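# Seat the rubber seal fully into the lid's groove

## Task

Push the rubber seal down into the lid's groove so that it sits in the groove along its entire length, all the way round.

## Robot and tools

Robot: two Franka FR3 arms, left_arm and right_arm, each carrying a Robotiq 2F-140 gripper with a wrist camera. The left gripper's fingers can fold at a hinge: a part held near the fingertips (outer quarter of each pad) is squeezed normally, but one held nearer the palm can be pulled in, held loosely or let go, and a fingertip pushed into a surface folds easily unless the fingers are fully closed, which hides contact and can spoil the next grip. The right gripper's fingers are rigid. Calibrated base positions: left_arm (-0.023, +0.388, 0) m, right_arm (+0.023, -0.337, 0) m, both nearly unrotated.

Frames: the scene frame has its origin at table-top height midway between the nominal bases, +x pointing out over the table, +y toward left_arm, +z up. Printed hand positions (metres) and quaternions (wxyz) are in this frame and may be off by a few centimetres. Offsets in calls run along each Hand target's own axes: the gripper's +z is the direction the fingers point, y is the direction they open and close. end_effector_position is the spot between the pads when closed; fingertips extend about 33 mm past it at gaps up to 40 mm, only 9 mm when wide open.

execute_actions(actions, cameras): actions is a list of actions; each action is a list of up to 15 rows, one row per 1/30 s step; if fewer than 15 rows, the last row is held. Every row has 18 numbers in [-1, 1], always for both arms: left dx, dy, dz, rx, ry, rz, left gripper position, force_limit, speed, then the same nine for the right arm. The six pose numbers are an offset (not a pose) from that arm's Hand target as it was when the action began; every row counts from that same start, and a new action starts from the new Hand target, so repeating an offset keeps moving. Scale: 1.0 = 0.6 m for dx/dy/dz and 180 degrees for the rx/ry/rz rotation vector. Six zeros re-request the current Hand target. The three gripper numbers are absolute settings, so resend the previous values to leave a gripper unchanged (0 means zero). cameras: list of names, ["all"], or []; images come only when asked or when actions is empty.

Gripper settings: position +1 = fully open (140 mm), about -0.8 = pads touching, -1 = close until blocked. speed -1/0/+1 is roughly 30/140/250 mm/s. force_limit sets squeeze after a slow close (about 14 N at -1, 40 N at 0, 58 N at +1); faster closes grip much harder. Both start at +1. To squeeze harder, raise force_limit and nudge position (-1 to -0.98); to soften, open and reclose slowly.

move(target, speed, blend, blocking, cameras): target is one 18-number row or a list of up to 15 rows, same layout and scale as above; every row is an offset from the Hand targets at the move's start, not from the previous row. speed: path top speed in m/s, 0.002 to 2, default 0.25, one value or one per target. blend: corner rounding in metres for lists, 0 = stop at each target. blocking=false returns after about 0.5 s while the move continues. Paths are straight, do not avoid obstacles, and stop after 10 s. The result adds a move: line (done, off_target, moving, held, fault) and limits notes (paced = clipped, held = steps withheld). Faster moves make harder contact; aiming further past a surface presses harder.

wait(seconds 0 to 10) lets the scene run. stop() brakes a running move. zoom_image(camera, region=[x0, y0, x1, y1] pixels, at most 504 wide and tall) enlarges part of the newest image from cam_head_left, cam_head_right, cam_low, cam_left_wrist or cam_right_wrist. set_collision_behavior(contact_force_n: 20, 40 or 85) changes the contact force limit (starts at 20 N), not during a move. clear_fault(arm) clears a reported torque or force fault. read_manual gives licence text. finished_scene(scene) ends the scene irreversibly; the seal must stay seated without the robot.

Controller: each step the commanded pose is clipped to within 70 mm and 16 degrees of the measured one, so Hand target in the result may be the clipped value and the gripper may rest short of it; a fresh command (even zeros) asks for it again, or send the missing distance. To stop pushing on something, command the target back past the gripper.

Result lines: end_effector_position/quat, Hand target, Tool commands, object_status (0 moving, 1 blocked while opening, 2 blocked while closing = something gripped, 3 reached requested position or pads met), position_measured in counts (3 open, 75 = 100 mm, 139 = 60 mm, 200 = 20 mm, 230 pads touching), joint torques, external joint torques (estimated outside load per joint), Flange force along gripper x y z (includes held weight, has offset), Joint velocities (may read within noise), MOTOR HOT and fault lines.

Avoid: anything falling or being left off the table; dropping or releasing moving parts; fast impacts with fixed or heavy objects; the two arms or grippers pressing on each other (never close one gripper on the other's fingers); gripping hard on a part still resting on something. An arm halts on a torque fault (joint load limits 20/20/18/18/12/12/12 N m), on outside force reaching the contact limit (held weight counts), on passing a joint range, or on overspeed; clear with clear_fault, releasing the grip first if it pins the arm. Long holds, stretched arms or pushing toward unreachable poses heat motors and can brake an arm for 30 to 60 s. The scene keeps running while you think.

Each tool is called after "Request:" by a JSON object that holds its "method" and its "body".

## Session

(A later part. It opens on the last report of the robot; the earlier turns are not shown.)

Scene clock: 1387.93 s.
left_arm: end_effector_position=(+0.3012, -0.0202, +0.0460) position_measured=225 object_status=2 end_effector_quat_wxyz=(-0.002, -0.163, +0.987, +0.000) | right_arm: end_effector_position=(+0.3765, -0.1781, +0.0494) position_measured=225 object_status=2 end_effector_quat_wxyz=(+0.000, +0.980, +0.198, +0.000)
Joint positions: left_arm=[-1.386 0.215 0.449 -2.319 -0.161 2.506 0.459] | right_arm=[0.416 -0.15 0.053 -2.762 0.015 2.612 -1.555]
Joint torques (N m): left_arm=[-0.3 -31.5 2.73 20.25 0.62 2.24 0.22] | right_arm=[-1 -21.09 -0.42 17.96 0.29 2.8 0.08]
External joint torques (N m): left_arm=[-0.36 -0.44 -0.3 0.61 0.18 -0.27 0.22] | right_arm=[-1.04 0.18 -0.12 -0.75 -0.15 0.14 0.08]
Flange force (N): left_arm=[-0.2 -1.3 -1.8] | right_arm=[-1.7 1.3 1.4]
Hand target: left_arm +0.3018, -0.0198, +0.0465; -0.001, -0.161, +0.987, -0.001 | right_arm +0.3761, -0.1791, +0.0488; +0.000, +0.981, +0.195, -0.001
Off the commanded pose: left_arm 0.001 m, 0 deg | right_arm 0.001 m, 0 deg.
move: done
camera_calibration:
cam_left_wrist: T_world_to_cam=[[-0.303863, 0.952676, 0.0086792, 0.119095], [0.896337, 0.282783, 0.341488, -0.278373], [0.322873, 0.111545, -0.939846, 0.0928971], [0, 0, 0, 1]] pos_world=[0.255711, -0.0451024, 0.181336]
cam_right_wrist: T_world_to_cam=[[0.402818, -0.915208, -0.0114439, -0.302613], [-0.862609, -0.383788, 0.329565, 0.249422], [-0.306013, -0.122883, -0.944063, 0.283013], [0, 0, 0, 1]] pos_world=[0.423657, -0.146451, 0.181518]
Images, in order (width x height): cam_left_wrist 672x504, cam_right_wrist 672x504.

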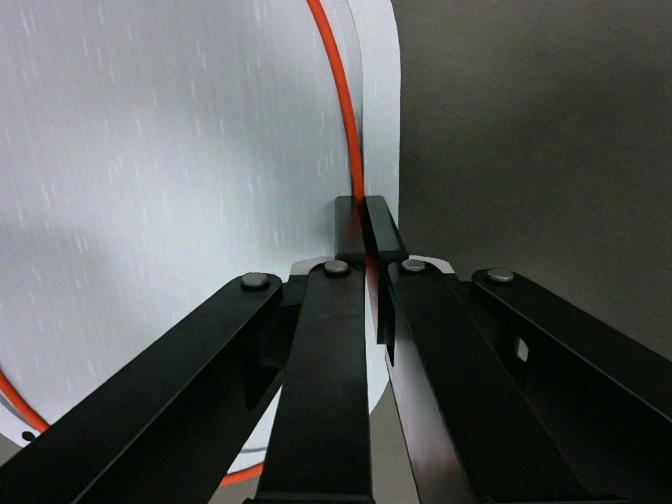

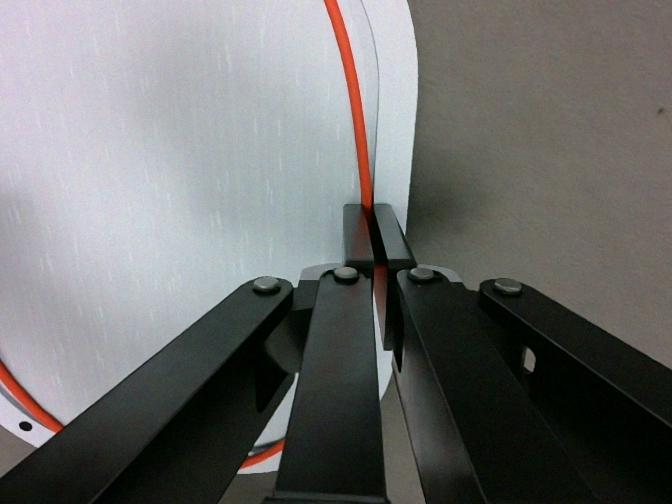

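Request:
{"method": "move", "body": {"target": [0, 0, 0, 0, 0, 0, -1, -1, -1, 0, 0.001, 0, 0, 0, 0, -1, -1, -1], "speed": 0.005, "cameras": ["cam_left_wrist", "cam_right_wrist"]}}

Request:
{"method": "zoom_image", "body": {"camera": "cam_right_wrist", "region": [340, 165, 390, 215]}}

Scene clock: 1401.57 s.
left_arm: end_effector_position=(+0.3012, -0.0202, +0.0460) position_measured=225 object_status=2 end_effector_quat_wxyz=(-0.001, -0.163, +0.987, +0.000) | right_arm: end_effector_position=(+0.3767, -0.1786, +0.0494) position_measured=225 object_status=2 end_effector_quat_wxyz=(+0.000, +0.980, +0.197, +0.000)
Joint positions: left_arm=[-1.386 0.215 0.449 -2.32 -0.161 2.506 0.459] | right_arm=[0.416 -0.15 0.051 -2.762 0.015 2.612 -1.555]
Joint torques (N m): left_arm=[-0.3 -31.41 2.71 20.26 0.64 2.29 0.22] | right_arm=[-0.9 -21.1 -0.54 17.92 0.23 2.71 0.02]
External joint torques (N m): left_arm=[-0.33 -0.35 -0.3 0.58 0.2 -0.23 0.22] | right_arm=[-0.91 0.16 -0.21 -0.82 -0.22 0.05 0.02]
Flange force (N): left_arm=[-0.2 -1.3 -1.5] | right_arm=[-1.9 1.5 1.1]
Hand target: left_arm +0.3018, -0.0198, +0.0465; -0.001, -0.161, +0.987, -0.001 | right_arm +0.3764, -0.1797, +0.0488; +0.000, +0.981, +0.195, -0.001
Off the commanded pose: left_arm 0.001 m, 0 deg | right_arm 0.001 m, 0 deg.
move: done
camera_calibration:
cam_left_wrist: T_world_to_cam=[[-0.30386, 0.952678, 0.00857909, 0.119112], [0.896337, 0.282815, 0.341462, -0.278367], [0.322877, 0.111446, -0.939857, 0.0928937], [0, 0, 0, 1]] pos_world=[0.255711, -0.0451022, 0.181336]
cam_right_wrist: T_world_to_cam=[[0.401382, -0.915836, -0.011692, -0.302726], [-0.863172, -0.382509, 0.329578, 0.249875], [-0.306312, -0.122195, -0.944056, 0.283257], [0, 0, 0, 1]] pos_world=[0.423959, -0.147056, 0.181518]
Images, in order (width x height): cam_left_wrist 672x504, cam_right_wrist 672x504.

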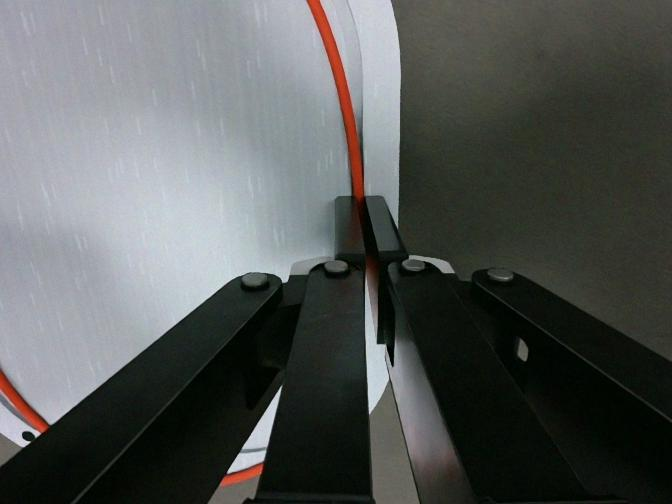

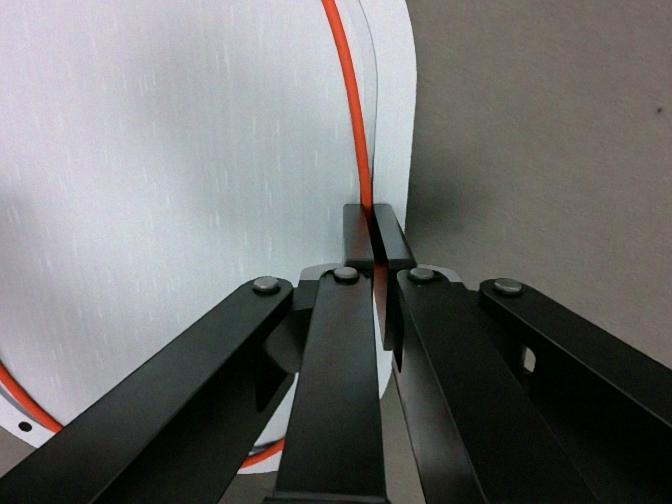

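Scaled by 10.080 from the camera's 672x504 image, which has a finer 960x720 frame.

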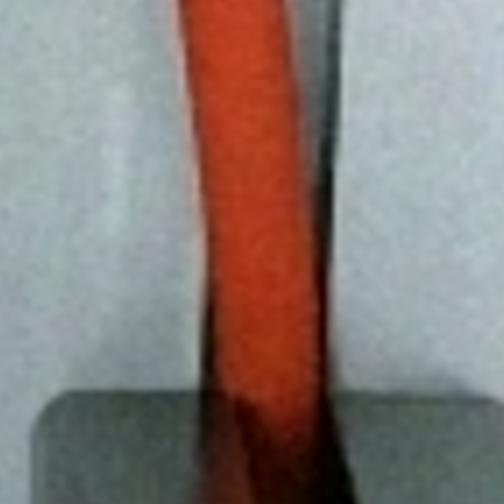

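Request:
{"method": "move", "body": {"target": [0, 0, 0.0017, 0, 0, 0, -1, -1, -1, 0, 0, 0.0013, 0, 0, 0, -1, -1, -1], "speed": 0.004, "cameras": ["cam_left_wrist", "cam_right_wrist"]}}

Request:
{"method": "zoom_image", "body": {"camera": "cam_left_wrist", "region": [335, 160, 385, 210]}}

Request:
{"method": "zoom_image", "body": {"camera": "cam_right_wrist", "region": [340, 165, 390, 215]}}

Scene clock: 1412.93 s.
left_arm: end_effector_position=(+0.3014, -0.0202, +0.0459) position_measured=225 object_status=2 end_effector_quat_wxyz=(-0.001, -0.163, +0.987, +0.000) | right_arm: end_effector_position=(+0.3768, -0.1788, +0.0494) position_measured=225 object_status=2 end_effector_quat_wxyz=(+0.000, +0.980, +0.197, +0.000)
Joint positions: left_arm=[-1.386 0.215 0.449 -2.32 -0.161 2.507 0.459] | right_arm=[0.416 -0.15 0.051 -2.762 0.015 2.613 -1.555]
Joint torques (N m): left_arm=[-0.06 -31.07 2.51 20.56 0.52 2.37 0.26] | right_arm=[-0.9 -20.5 -0.26 17.82 0.24 3.05 0.06]
External joint torques (N m): left_arm=[-0.02 -0.04 -0.43 0.93 0.08 -0.14 0.26] | right_arm=[-0.98 0.73 -0.01 -0.83 -0.19 0.4 0.06]
Flange force (N): left_arm=[-1.5 -3.5 -0.1] | right_arm=[-0.5 1.1 4.0]
Hand target: left_arm +0.3018, -0.0198, +0.0455; -0.001, -0.161, +0.987, -0.001 | right_arm +0.3764, -0.1797, +0.0480; +0.000, +0.981, +0.195, -0.001
Off the commanded pose: left_arm 0.001 m, 0 deg | right_arm 0.002 m, 0 deg.
move: done
camera_calibration:
cam_left_wrist: T_world_to_cam=[[-0.303749, 0.95272, 0.00788955, 0.119115], [0.896131, 0.282875, 0.34195, -0.278393], [0.323551, 0.110937, -0.939685, 0.0925628], [0, 0, 0, 1]] pos_world=[0.255709, -0.045001, 0.181237]
cam_right_wrist: T_world_to_cam=[[0.400985, -0.916009, -0.0117423, -0.302706], [-0.863427, -0.382188, 0.329282, 0.2501], [-0.306113, -0.121899, -0.944159, 0.28335], [0, 0, 0, 1]] pos_world=[0.424061, -0.147157, 0.181619]
Images, in order (width x height): cam_left_wrist 672x504, cam_right_wrist 672x504.

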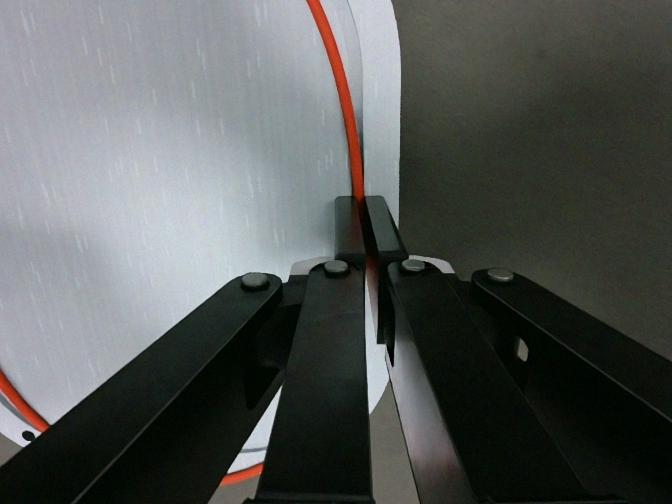

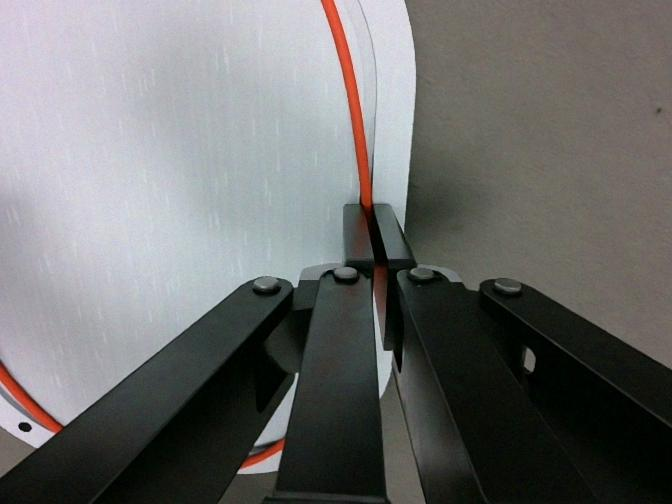

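Scaled by 10.080 from the camera's 672x504 image, which has a finer 960x720 frame.

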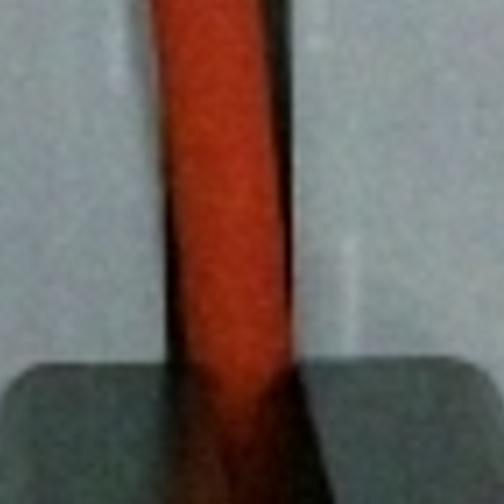

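Scaled by 10.080 from the camera's 672x504 image, which has a finer 960x720 frame.

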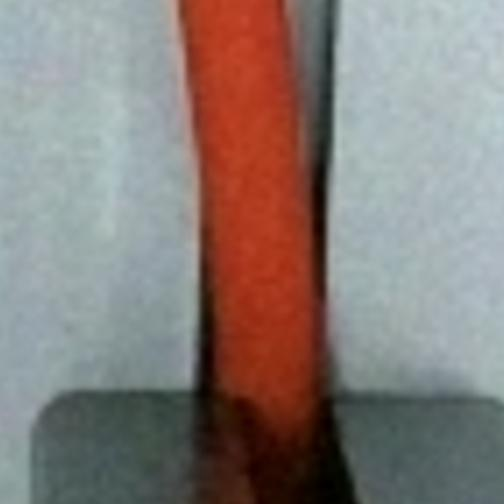

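Request:
{"method": "move", "body": {"target": [[0, 0, 0, 0, 0, 0, -1, -1, -1, 0, 0, 0, 0, 0, 0, -0.7, -1, -1], [0, 0, 0, 0, 0, 0, -1, -1, -1, 0, 0, -0.005, 0, 0, 0, -1, -1, -1]], "speed": 0.01, "cameras": ["cam_left_wrist", "cam_right_wrist"]}}

Request:
{"method": "zoom_image", "body": {"camera": "cam_right_wrist", "region": [340, 165, 390, 215]}}

Scene clock: 1437.70 s.
left_arm: end_effector_position=(+0.3014, -0.0202, +0.0459) position_measured=225 object_status=2 end_effector_quat_wxyz=(-0.001, -0.163, +0.987, +0.000) | right_arm: end_effector_position=(+0.3770, -0.1791, +0.0510) position_measured=225 object_status=2 end_effector_quat_wxyz=(+0.000, +0.981, +0.196, +0.000)
Joint positions: left_arm=[-1.386 0.215 0.449 -2.32 -0.161 2.507 0.459] | right_arm=[0.416 -0.155 0.05 -2.762 0.015 2.608 -1.555]
Joint torques (N m): left_arm=[-0.1 -31.07 2.55 20.54 0.53 2.41 0.25] | right_arm=[-0.61 -21.84 -0.11 18.49 0.32 2.46 0.02]
External joint torques (N m): left_arm=[-0.02 0.01 -0.36 0.89 0.09 -0.1 0.25] | right_arm=[-0.62 -0.62 0.21 -0.42 -0.13 -0.23 0.02]
Flange force (N): left_arm=[-1.5 -3.3 0.1] | right_arm=[-2.8 0.5 -2.4]
Hand target: left_arm +0.3018, -0.0198, +0.0455; -0.001, -0.161, +0.987, -0.001 | right_arm +0.3764, -0.1797, +0.0510; +0.000, +0.981, +0.195, -0.001
Off the commanded pose: left_arm 0.001 m, 0 deg | right_arm 0.001 m, 0 deg.
move: done
camera_calibration:
cam_left_wrist: T_world_to_cam=[[-0.303547, 0.952784, 0.00786655, 0.11907], [0.896187, 0.282693, 0.341956, -0.278417], [0.323586, 0.11085, -0.939683, 0.0925495], [0, 0, 0, 1]] pos_world=[0.255709, -0.045001, 0.181237]
cam_right_wrist: T_world_to_cam=[[0.400046, -0.91642, -0.0117433, -0.302851], [-0.864046, -0.381393, 0.328579, 0.249978], [-0.305596, -0.1213, -0.944403, 0.284747], [0, 0, 0, 1]] pos_world=[0.424164, -0.147659, 0.183222]
Images, in order (width x height): cam_left_wrist 672x504, cam_right_wrist 672x504.

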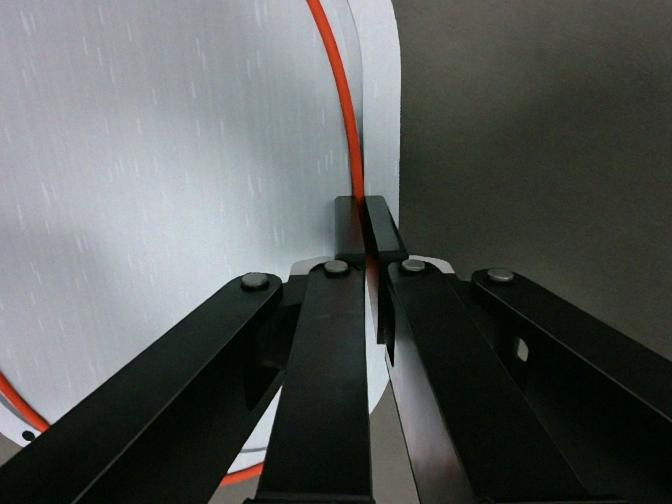

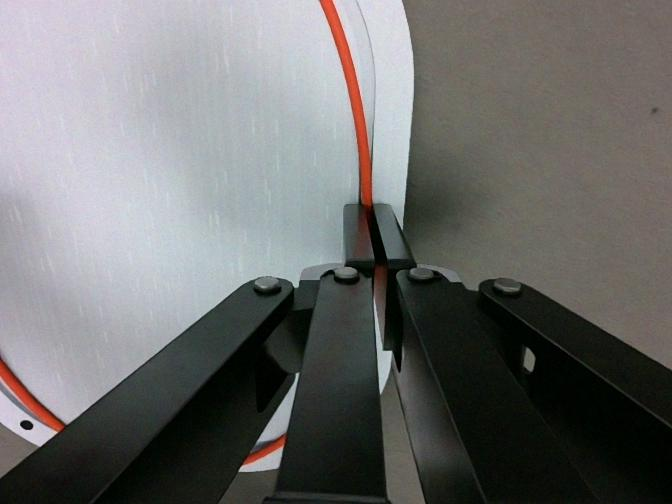

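Scaled by 10.080 from the camera's 672x504 image, which has a finer 960x720 frame.

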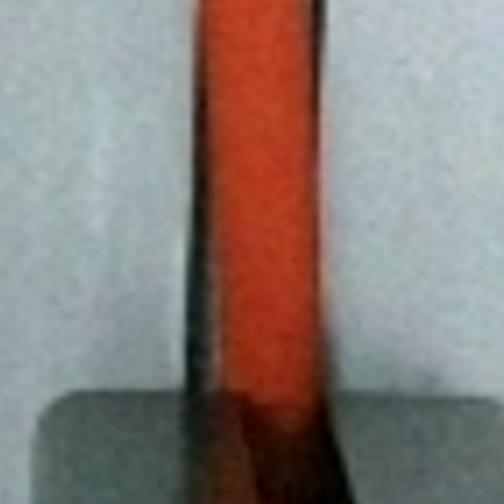

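Request:
{"method": "move", "body": {"target": [0, 0, 0.0008, 0, 0, 0, -1, -1, -1, 0, -0.0008, 0.0028, 0, 0, 0, -1, -1, -1], "speed": 0.005}}

Request:
{"method": "move", "body": {"target": [0, 0, 0.0008, 0, 0, 0, -1, -1, -1, 0, 0, 0.001, 0, 0, 0, -1, -1, -1], "speed": 0.005, "cameras": ["cam_left_wrist", "cam_right_wrist"]}}

Request:
{"method": "zoom_image", "body": {"camera": "cam_right_wrist", "region": [340, 165, 390, 215]}}

Request:
{"method": "zoom_image", "body": {"camera": "cam_left_wrist", "region": [335, 160, 385, 210]}}

Scene clock: 1447.70 s.
left_arm: end_effector_position=(+0.3017, -0.0202, +0.0458) position_measured=225 object_status=2 end_effector_quat_wxyz=(-0.001, -0.163, +0.987, +0.000) | right_arm: end_effector_position=(+0.3771, -0.1791, +0.0508) position_measured=225 object_status=2 end_effector_quat_wxyz=(+0.000, +0.981, +0.196, +0.001)
Joint positions: left_arm=[-1.385 0.215 0.449 -2.321 -0.161 2.508 0.46] | right_arm=[0.416 -0.154 0.05 -2.762 0.015 2.609 -1.555]
Joint torques (N m): left_arm=[-0.15 -31.17 2.25 20.64 0.29 2.44 0.25] | right_arm=[-0.81 -19.97 0.22 17.99 0.26 2.94 0.1]
External joint torques (N m): left_arm=[-0.18 -0.15 -0.76 1.01 -0.15 -0.08 0.25] | right_arm=[-0.81 1.08 0.56 -0.76 -0.19 0.28 0.1]
Flange force (N): left_arm=[-1.2 -3.8 0.4] | right_arm=[0.7 0.0 4.6]
Hand target: left_arm +0.3018, -0.0198, +0.0450; -0.001, -0.161, +0.987, -0.001 | right_arm +0.3762, -0.1792, +0.0494; +0.000, +0.981, +0.195, -0.001
Off the commanded pose: left_arm 0.001 m, 0 deg | right_arm 0.002 m, 0 deg.
move: done

Scene clock: 1448.40 s.
left_arm: end_effector_position=(+0.3017, -0.0203, +0.0458) position_measured=225 object_status=2 end_effector_quat_wxyz=(-0.001, -0.163, +0.987, -0.001) | right_arm: end_effector_position=(+0.3771, -0.1791, +0.0507) position_measured=225 object_status=2 end_effector_quat_wxyz=(+0.000, +0.981, +0.196, +0.001)
Joint positions: left_arm=[-1.384 0.215 0.448 -2.321 -0.161 2.509 0.46] | right_arm=[0.416 -0.154 0.05 -2.762 0.015 2.61 -1.555]
Joint torques (N m): left_arm=[-0.26 -30.92 2.31 20.68 0.2 2.47 0.27] | right_arm=[-0.96 -19.24 0.28 17.76 0.19 3.15 0.09]
External joint torques (N m): left_arm=[-0.32 0.15 -0.72 1.06 -0.23 -0.05 0.27] | right_arm=[-0.99 1.86 0.58 -0.96 -0.26 0.5 0.09]
Flange force (N): left_arm=[-1.5 -4.8 1.2] | right_arm=[2.2 0.2 7.8]
Hand target: left_arm +0.3018, -0.0198, +0.0446; -0.001, -0.161, +0.987, -0.001 | right_arm +0.3762, -0.1792, +0.0488; +0.000, +0.981, +0.195, -0.001
Off the commanded pose: left_arm 0.001 m, 0 deg | right_arm 0.002 m, 0 deg.
move: done
camera_calibration:
cam_left_wrist: T_world_to_cam=[[-0.30334, 0.952859, 0.00663656, 0.119237], [0.896049, 0.282872, 0.342169, -0.278674], [0.324161, 0.10974, -0.939615, 0.0921386], [0, 0, 0, 1]] pos_world=[0.256008, -0.0448983, 0.181137]
cam_right_wrist: T_world_to_cam=[[0.40001, -0.916436, -0.011742, -0.30279], [-0.864125, -0.381384, 0.328381, 0.250272], [-0.305419, -0.121209, -0.944472, 0.284458], [0, 0, 0, 1]] pos_world=[0.424264, -0.147559, 0.182923]
Images, in order (width x height): cam_left_wrist 672x504, cam_right_wrist 672x504.

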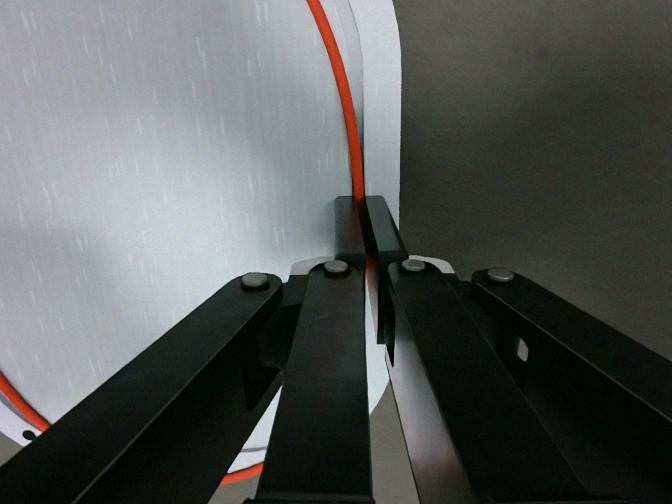

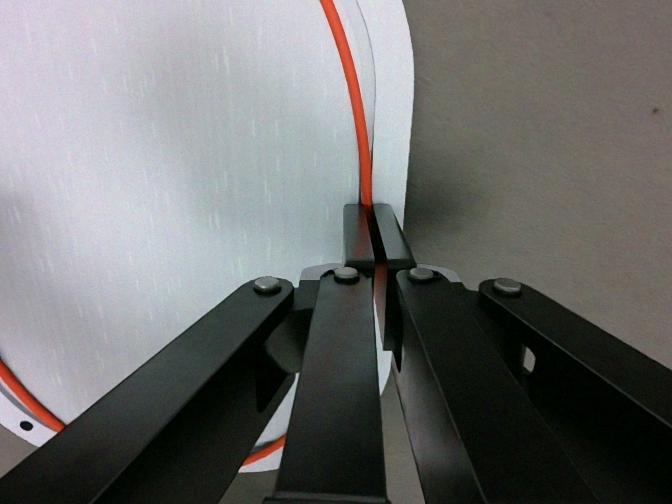

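Scaled by 10.080 from the camera's 672x504 image, which has a finer 960x720 frame.

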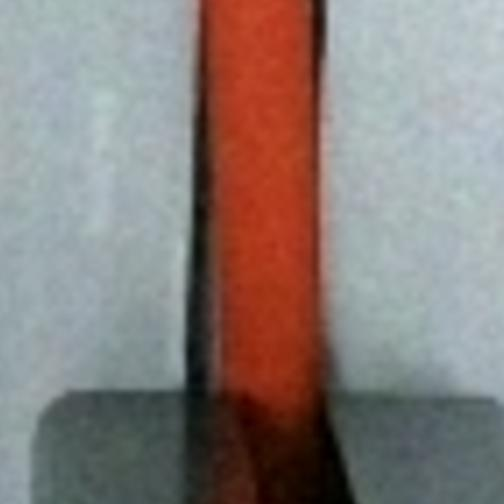

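Scaled by 10.080 from the camera's 672x504 image, which has a finer 960x720 frame.

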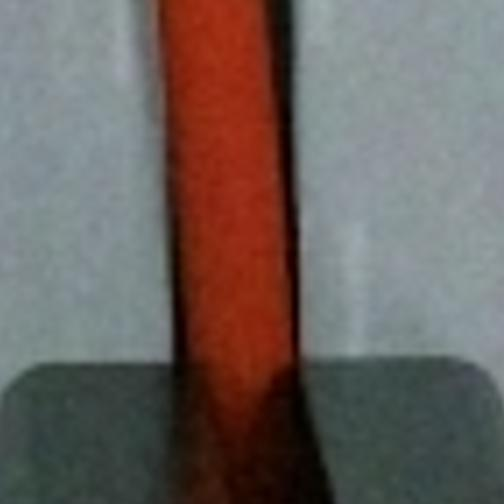

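Request:
{"method": "move", "body": {"target": [0, 0, 0, 0, 0, 0, -1, -1, -1, 0, 0, -0.002, 0, 0, 0, -0.45, -1, -1], "speed": 0.01, "cameras": ["cam_left_wrist", "cam_right_wrist", "cam_high", "cam_low"]}}

Request:
{"method": "zoom_image", "body": {"camera": "cam_right_wrist", "region": [320, 90, 420, 290]}}

Request:
{"method": "zoom_image", "body": {"camera": "cam_high", "region": [190, 180, 320, 300]}}

Request:
{"method": "zoom_image", "body": {"camera": "cam_low", "region": [440, 210, 580, 290]}}

Scene clock: 1472.33 s.
left_arm: end_effector_position=(+0.3017, -0.0203, +0.0458) position_measured=225 object_status=2 end_effector_quat_wxyz=(-0.001, -0.163, +0.987, -0.001) | right_arm: end_effector_position=(+0.3768, -0.1792, +0.0501) position_measured=186 object_status=0 end_effector_quat_wxyz=(+0.000, +0.981, +0.196, +0.000)
Joint positions: left_arm=[-1.384 0.215 0.447 -2.321 -0.161 2.509 0.461] | right_arm=[0.416 -0.152 0.05 -2.762 0.015 2.61 -1.555]
Joint torques (N m): left_arm=[-0.25 -31 2.11 20.7 0.27 2.47 0.29] | right_arm=[-0.6 -21.52 0.36 18.32 0.32 2.7 0.05]
External joint torques (N m): left_arm=[-0.26 0.12 -0.88 0.98 -0.17 -0.07 0.29] | right_arm=[-0.65 -0.4 0.63 -0.4 -0.12 0.05 0.05]
Flange force (N): left_arm=[-1.4 -4.5 1.2] | right_arm=[-2.2 -0.2 -0.8]
Hand target: left_arm +0.3018, -0.0198, +0.0446; -0.001, -0.161, +0.987, -0.001 | right_arm +0.3762, -0.1792, +0.0500; +0.000, +0.981, +0.195, -0.001
Off the commanded pose: left_arm 0.001 m, 0 deg | right_arm 0.001 m, 0 deg.
move: done
camera_calibration:
cam_left_wrist: T_world_to_cam=[[-0.303224, 0.952897, 0.00658027, 0.119219], [0.896087, 0.282784, 0.342142, -0.278683], [0.324165, 0.109642, -0.939625, 0.092135], [0, 0, 0, 1]] pos_world=[0.256008, -0.0448981, 0.181137]
cam_right_wrist: T_world_to_cam=[[0.400032, -0.916425, -0.0118337, -0.3028], [-0.863726, -0.381283, 0.329546, 0.249891], [-0.306516, -0.121608, -0.944065, 0.284146], [0, 0, 0, 1]] pos_world=[0.424062, -0.14766, 0.182318]
Images, in order (width x height): cam_high 672x504, cam_low 672x504, cam_left_wrist 672x504, cam_right_wrist 672x504.

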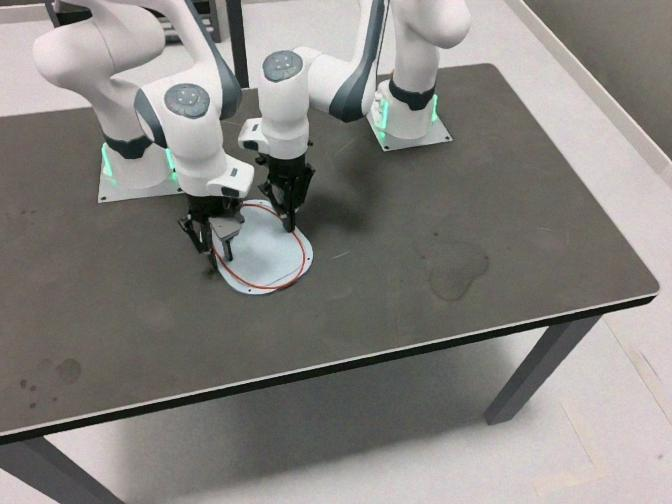

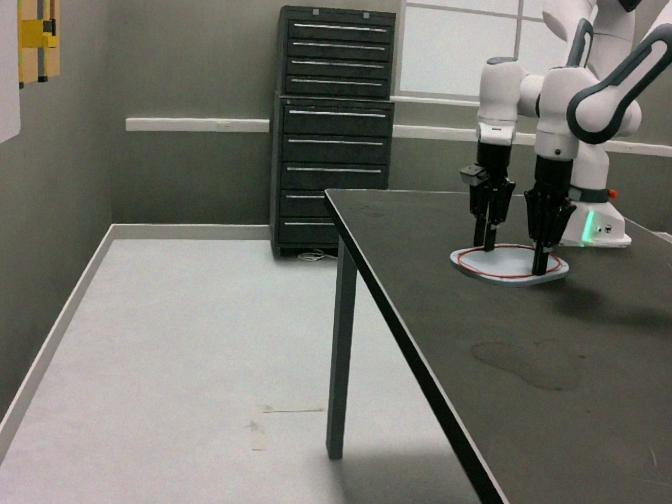

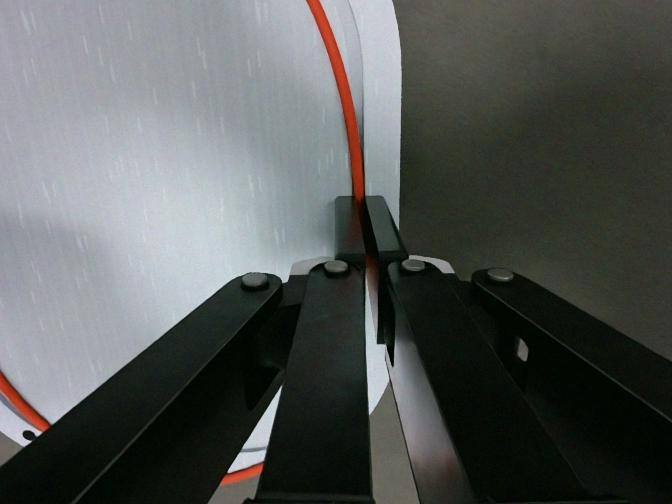

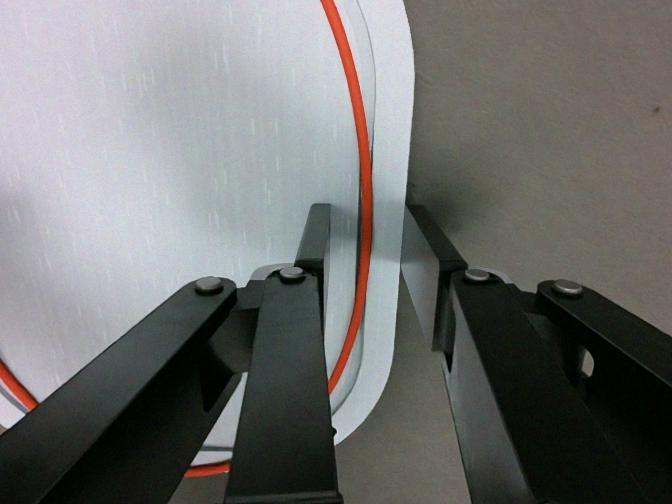

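Scaled by 2.520 from the camera's 672x504 image, which has a finer 960x720 frame.

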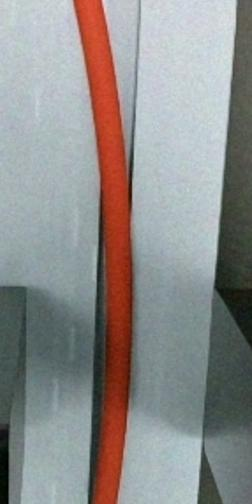

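Scaled by 3.877 from the camera's 672x504 image, which has a finer 960x720 frame.

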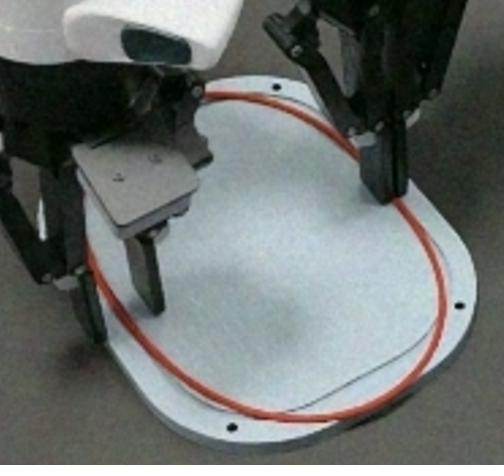

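Scaled by 3.600 from the camera's 672x504 image, which has a finer 960x720 frame.

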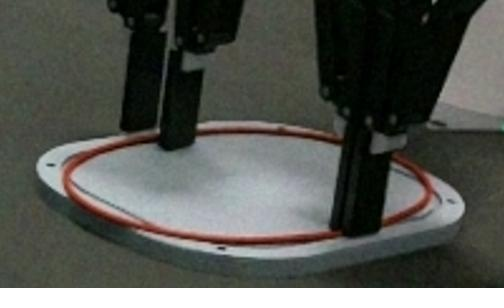

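Request:
{"method": "move", "body": {"target": [[0, 0, 0, 0, 0, 0, -1, -1, -1, 0, 0, -0.025, 0, 0, 0, -0.45, -1, -1], [0, 0, 0, 0, 0, 0, -1, -1, -1, 0, 0, -0.03, 0, 0, 0, -1, -1, 0]], "speed": 0.04, "cameras": ["cam_left_wrist", "cam_right_wrist", "cam_high", "cam_low"]}}

Request:
{"method": "zoom_image", "body": {"camera": "cam_right_wrist", "region": [300, 20, 420, 260]}}

Request:
{"method": "zoom_image", "body": {"camera": "cam_high", "region": [190, 180, 320, 300]}}

Scene clock: 1492.10 s.
left_arm: end_effector_position=(+0.3017, -0.0203, +0.0457) position_measured=225 object_status=2 end_effector_quat_wxyz=(-0.001, -0.163, +0.987, -0.001) | right_arm: end_effector_position=(+0.3762, -0.1798, +0.0673) position_measured=233 object_status=3 end_effector_quat_wxyz=(+0.001, +0.981, +0.196, +0.000)
Joint positions: left_arm=[-1.383 0.215 0.447 -2.321 -0.161 2.509 0.461] | right_arm=[0.416 -0.204 0.05 -2.756 0.016 2.551 -1.555]
Joint torques (N m): left_arm=[-0.18 -30.98 2.18 20.74 0.31 2.48 0.26] | right_arm=[-0.44 -20.98 -0.06 19.77 0.63 2.49 -0.03]
External joint torques (N m): left_arm=[-0.11 0.02 -0.71 1.14 -0.13 -0.03 0.26] | right_arm=[-0.43 -0.77 0.39 0.16 0.14 -0.16 -0.03]
Flange force (N): left_arm=[-1.7 -4.6 0.8] | right_arm=[-1.7 -0.1 -2.8]
Hand target: left_arm +0.3018, -0.0198, +0.0446; -0.001, -0.161, +0.987, -0.001 | right_arm +0.3762, -0.1792, +0.0680; +0.000, +0.981, +0.195, -0.001
Off the commanded pose: left_arm 0.001 m, 0 deg | right_arm 0.001 m, 0 deg.
move: done
camera_calibration:
cam_left_wrist: T_world_to_cam=[[-0.303319, 0.952867, 0.0065755, 0.119243], [0.896088, 0.282884, 0.342058, -0.278664], [0.324076, 0.109645, -0.939656, 0.0921635], [0, 0, 0, 1]] pos_world=[0.256008, -0.0448981, 0.181137]
cam_right_wrist: T_world_to_cam=[[0.399039, -0.916872, -0.0106859, -0.302737], [-0.864006, -0.379882, 0.330428, 0.243783], [-0.307019, -0.122621, -0.943771, 0.300075], [0, 0, 0, 1]] pos_world=[0.423563, -0.148166, 0.199415]
Images, in order (width x height): cam_high 672x504, cam_low 672x504, cam_left_wrist 672x504, cam_right_wrist 672x504.

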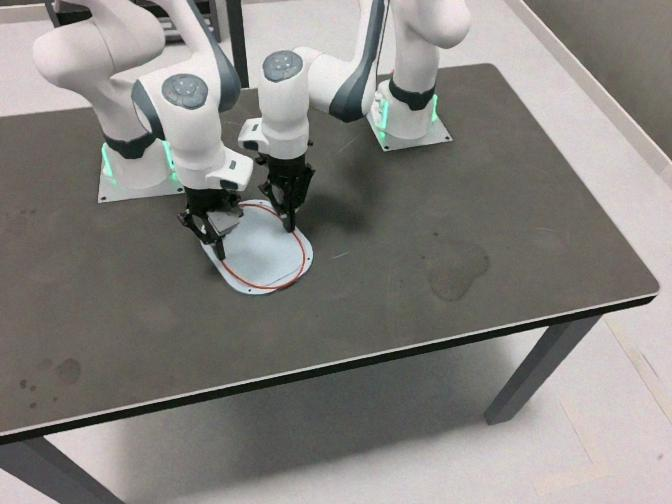

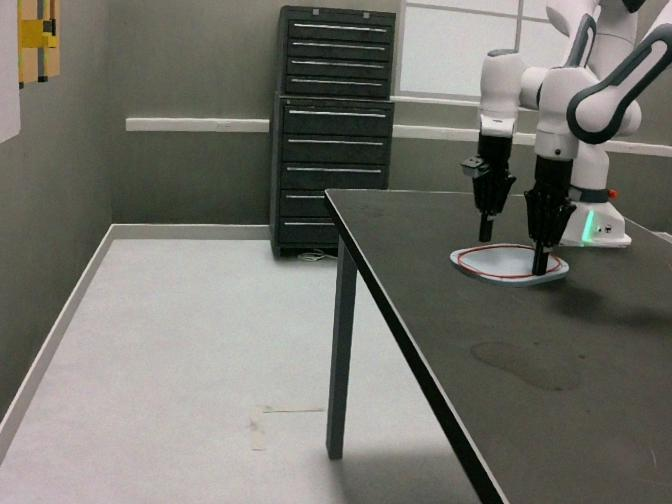

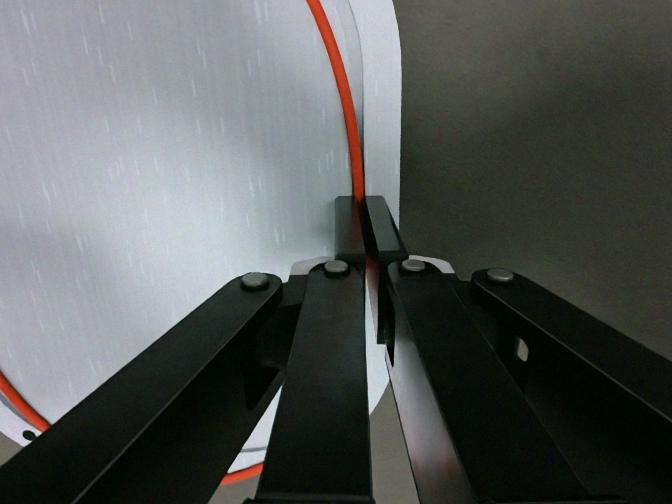

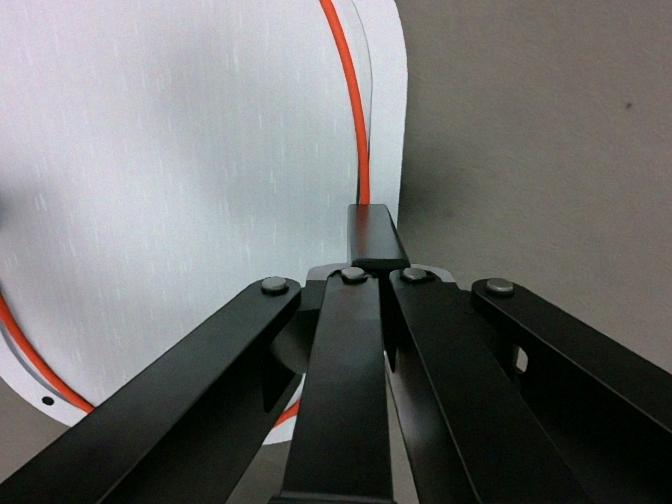

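Scaled by 2.100 from the camera's 672x504 image, which has a finer 960x720 frame.

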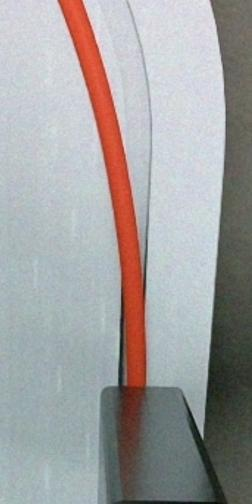

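Scaled by 3.877 from the camera's 672x504 image, which has a finer 960x720 frame.

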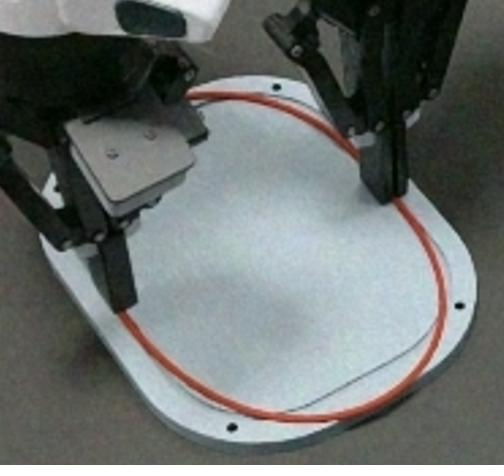

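Request:
{"method": "move", "body": {"target": [[0, 0, 0, 0, 0, 0, -1, -1, -1, 0, 0, 0.0217, 0, 0, 0, -1, -1, 0], [0, 0, 0, 0, 0, 0, -1, -1, -1, 0, 0, 0.0250, 0, 0, 0, -1, -1, 0]], "speed": [0.03, 0.005]}}

Request:
{"method": "move", "body": {"target": [0, 0, 0, 0, 0, 0, -1, -1, -1, 0, 0, 0.0013, 0, 0, 0, -1, -1, 0], "speed": 0.004}}

Request:
{"method": "move", "body": {"target": [0, 0, 0, 0, 0, 0, -1, -1, -1, 0, 0, 0.0013, 0, 0, 0, -1, -1, 0], "speed": 0.004, "cameras": ["cam_right_wrist"]}}

Scene clock: 1500.33 s.
left_arm: end_effector_position=(+0.3017, -0.0203, +0.0457) position_measured=225 object_status=2 end_effector_quat_wxyz=(-0.001, -0.163, +0.987, -0.001) | right_arm: end_effector_position=(+0.3767, -0.1792, +0.0539) position_measured=233 object_status=3 end_effector_quat_wxyz=(+0.000, +0.981, +0.196, +0.000)
Joint positions: left_arm=[-1.383 0.215 0.447 -2.321 -0.161 2.509 0.461] | right_arm=[0.416 -0.163 0.05 -2.76 0.016 2.596 -1.555]
Joint velocities: left_arm=[within noise] | right_arm=[-0.001 0 -0.001 0 -0.001 0.004 -0.001]
Joint torques (N m): left_arm=[-0.18 -31.03 2.18 20.69 0.3 2.46 0.24] | right_arm=[-0.6 -20.7 0.35 18.24 0.33 2.9 0.05]
External joint torques (N m): left_arm=[-0.12 -0.11 -0.72 1.14 -0.14 -0.04 0.24] | right_arm=[-0.54 0.36 0.76 -0.75 -0.13 0.24 0.05]
Flange force (N): left_arm=[-1.5 -4.3 0.5] | right_arm=[-1.3 -0.5 2.3]
Hand target: left_arm +0.3018, -0.0198, +0.0446; -0.001, -0.161, +0.987, -0.001 | right_arm +0.3762, -0.1792, +0.0530; +0.000, +0.981, +0.195, -0.001
Off the commanded pose: left_arm 0.001 m, 0 deg | right_arm 0.001 m, 0 deg.
move: done

Scene clock: 1501.03 s.
left_arm: end_effector_position=(+0.3017, -0.0203, +0.0457) position_measured=225 object_status=2 end_effector_quat_wxyz=(-0.001, -0.163, +0.987, -0.001) | right_arm: end_effector_position=(+0.3768, -0.1791, +0.0532) position_measured=233 object_status=3 end_effector_quat_wxyz=(+0.000, +0.981, +0.196, +0.000)
Joint positions: left_arm=[-1.383 0.215 0.447 -2.321 -0.161 2.509 0.461] | right_arm=[0.416 -0.161 0.05 -2.761 0.016 2.599 -1.555]
Joint torques (N m): left_arm=[-0.16 -30.98 2.19 20.74 0.31 2.47 0.25] | right_arm=[-0.56 -20.68 0.34 18.18 0.34 2.87 0.06]
External joint torques (N m): left_arm=[0.02 0.07 -0.61 1.11 -0.14 -0.04 0.25] | right_arm=[-0.52 0.4 0.73 -0.76 -0.12 0.2 0.06]
Flange force (N): left_arm=[-1.9 -4.6 0.9] | right_arm=[-1.2 -0.5 2.3]
Hand target: left_arm +0.3018, -0.0198, +0.0446; -0.001, -0.161, +0.987, -0.001 | right_arm +0.3762, -0.1792, +0.0522; +0.000, +0.981, +0.195, -0.001
Off the commanded pose: left_arm 0.001 m, 0 deg | right_arm 0.001 m, 0 deg.
move: done

Scene clock: 1501.73 s.
left_arm: end_effector_position=(+0.3017, -0.0203, +0.0457) position_measured=225 object_status=2 end_effector_quat_wxyz=(-0.001, -0.163, +0.987, -0.001) | right_arm: end_effector_position=(+0.3769, -0.1791, +0.0527) position_measured=233 object_status=3 end_effector_quat_wxyz=(+0.000, +0.981, +0.196, +0.000)
Joint positions: left_arm=[-1.383 0.215 0.447 -2.321 -0.161 2.509 0.461] | right_arm=[0.416 -0.16 0.05 -2.761 0.016 2.601 -1.555]
Joint torques (N m): left_arm=[-0.18 -31.05 2.11 20.68 0.31 2.47 0.25] | right_arm=[-0.84 -20.29 0.32 18.01 0.25 3.02 0.06]
External joint torques (N m): left_arm=[-0.31 0.06 -0.98 1.03 -0.12 -0.05 0.25] | right_arm=[-0.84 0.85 0.65 -0.91 -0.2 0.35 0.06]
Flange force (N): left_arm=[-1.2 -4.5 1.0] | right_arm=[-0.4 0.0 4.2]
Hand target: left_arm +0.3018, -0.0198, +0.0446; -0.001, -0.161, +0.987, -0.001 | right_arm +0.3762, -0.1792, +0.0514; +0.000, +0.981, +0.195, -0.001
Off the commanded pose: left_arm 0.001 m, 0 deg | right_arm 0.002 m, 0 deg.
move: done
camera_calibration:
cam_right_wrist: T_world_to_cam=[[0.399022, -0.916859, -0.0122605, -0.302409], [-0.86416, -0.380491, 0.329323, 0.249549], [-0.306608, -0.120812, -0.944138, 0.286832], [0, 0, 0, 1]] pos_world=[0.424264, -0.147662, 0.184919]
Images, in order (width x height): cam_right_wrist 672x504.

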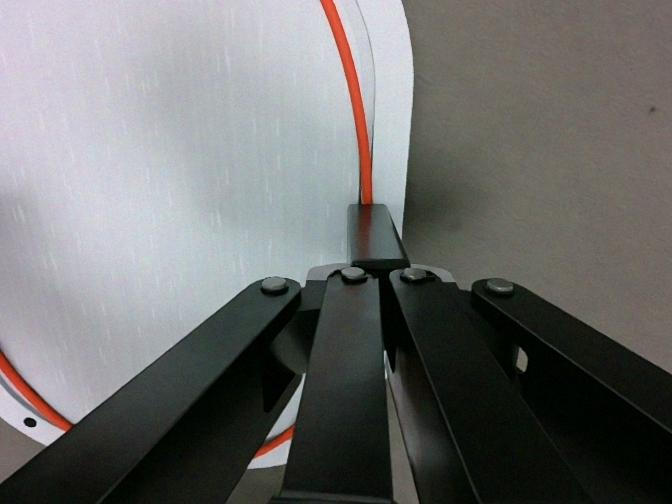

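Request:
{"method": "move", "body": {"target": [0, 0, 0, 0, 0, 0, -1, -1, -1, 0, 0, 0.0013, 0, 0, 0, -1, -1, 0], "speed": 0.004}}

Request:
{"method": "move", "body": {"target": [0, 0, 0, 0, 0, 0, -1, -1, -1, 0, 0, 0.0013, 0, 0, 0, -1, -1, 0], "speed": 0.004}}

Request:
{"method": "move", "body": {"target": [0, 0, 0, 0, 0, 0, -1, -1, -1, 0, 0, 0.0013, 0, 0, 0, -1, -1, 0], "speed": 0.004, "cameras": ["cam_right_wrist"]}}

Scene clock: 1510.97 s.
left_arm: end_effector_position=(+0.3017, -0.0203, +0.0457) position_measured=225 object_status=2 end_effector_quat_wxyz=(-0.001, -0.163, +0.987, -0.001) | right_arm: end_effector_position=(+0.3769, -0.1789, +0.0525) position_measured=233 object_status=3 end_effector_quat_wxyz=(+0.000, +0.981, +0.196, +0.000)
Joint positions: left_arm=[-1.383 0.215 0.447 -2.321 -0.161 2.509 0.461] | right_arm=[0.416 -0.159 0.05 -2.761 0.016 2.602 -1.555]
Joint torques (N m): left_arm=[-0.18 -30.98 2.14 20.69 0.32 2.47 0.26] | right_arm=[-1.08 -19.53 0.25 17.84 0.14 3.28 0.02]
External joint torques (N m): left_arm=[-0.23 0.16 -0.88 0.97 -0.12 -0.06 0.26] | right_arm=[-1.11 1.51 0.56 -1.03 -0.31 0.62 0.02]
Flange force (N): left_arm=[-1.4 -4.5 1.2] | right_arm=[1.0 0.6 7.2]
Hand target: left_arm +0.3018, -0.0198, +0.0446; -0.001, -0.161, +0.987, -0.001 | right_arm +0.3762, -0.1792, +0.0506; +0.000, +0.981, +0.195, -0.001
Off the commanded pose: left_arm 0.001 m, 0 deg | right_arm 0.002 m, 0 deg.
move: done

Scene clock: 1511.67 s.
left_arm: end_effector_position=(+0.3018, -0.0205, +0.0458) position_measured=225 object_status=2 end_effector_quat_wxyz=(-0.001, -0.163, +0.987, -0.001) | right_arm: end_effector_position=(+0.3774, -0.1784, +0.0521) position_measured=233 object_status=3 end_effector_quat_wxyz=(+0.000, +0.981, +0.196, +0.001)
Joint positions: left_arm=[-1.383 0.215 0.447 -2.321 -0.161 2.51 0.461] | right_arm=[0.416 -0.157 0.051 -2.761 0.016 2.606 -1.555]
Joint velocities: left_arm=[within noise] | right_arm=[0 0.001 0.001 0 -0.001 0.003 0.001]
Joint torques (N m): left_arm=[-0.13 -31.02 2.24 20.7 0.32 2.34 0.24] | right_arm=[-1.37 -19.45 -0.16 17.62 0.06 3.1 0.09]
External joint torques (N m): left_arm=[-0.25 -0.06 -0.83 1.13 -0.11 -0.17 0.24] | right_arm=[-1.4 1.66 0.15 -1.23 -0.39 0.44 0.09]
Flange force (N): left_arm=[-1.3 -4.6 0.3] | right_arm=[1.0 1.4 7.1]
Hand target: left_arm +0.3018, -0.0198, +0.0446; -0.001, -0.161, +0.987, -0.001 | right_arm +0.3762, -0.1792, +0.0498; +0.000, +0.981, +0.195, -0.001
Off the commanded pose: left_arm 0.001 m, 0 deg | right_arm 0.003 m, 0 deg.
move: done

Scene clock: 1512.53 s.
left_arm: end_effector_position=(+0.3019, -0.0208, +0.0459) position_measured=225 object_status=2 end_effector_quat_wxyz=(-0.001, -0.163, +0.987, -0.001) | right_arm: end_effector_position=(+0.3767, -0.1784, +0.0502) position_measured=233 object_status=3 end_effector_quat_wxyz=(+0.000, +0.980, +0.197, +0.000)
Joint positions: left_arm=[-1.383 0.215 0.447 -2.321 -0.161 2.511 0.461] | right_arm=[0.416 -0.152 0.052 -2.762 0.016 2.61 -1.555]
Joint torques (N m): left_arm=[-0.09 -31.04 2.25 20.75 0.32 2.24 0.27] | right_arm=[-0.61 -20.66 0.06 17.94 0.33 2.9 0.08]
External joint torques (N m): left_arm=[-0.12 0.06 -0.75 1.1 -0.12 -0.28 0.27] | right_arm=[-0.63 0.52 0.37 -0.88 -0.12 0.23 0.08]
Flange force (N): left_arm=[-1.7 -4.9 0.4] | right_arm=[-1.3 0.1 2.8]
Hand target: left_arm +0.3018, -0.0198, +0.0446; -0.001, -0.161, +0.987, -0.001 | right_arm +0.3762, -0.1792, +0.0491; +0.000, +0.981, +0.195, -0.001
Off the commanded pose: left_arm 0.002 m, 0 deg | right_arm 0.002 m, 0 deg.
move: done
camera_calibration:
cam_right_wrist: T_world_to_cam=[[0.400715, -0.916122, -0.0121777, -0.302205], [-0.863586, -0.382109, 0.328955, 0.250004], [-0.306016, -0.121301, -0.944267, 0.284179], [0, 0, 0, 1]] pos_world=[0.423961, -0.146856, 0.182421]
Images, in order (width x height): cam_right_wrist 672x504.

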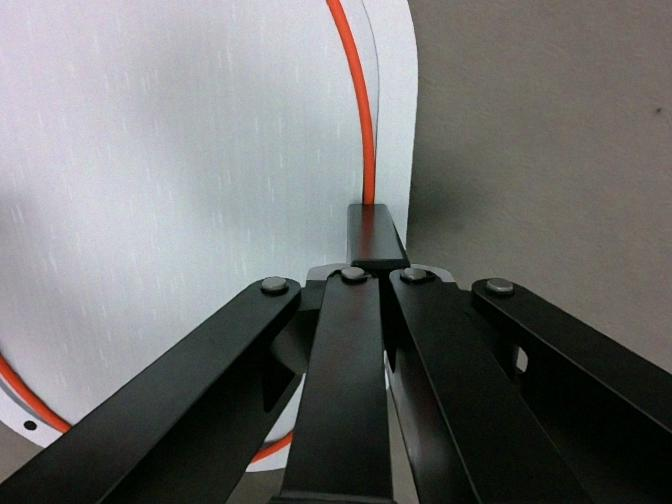

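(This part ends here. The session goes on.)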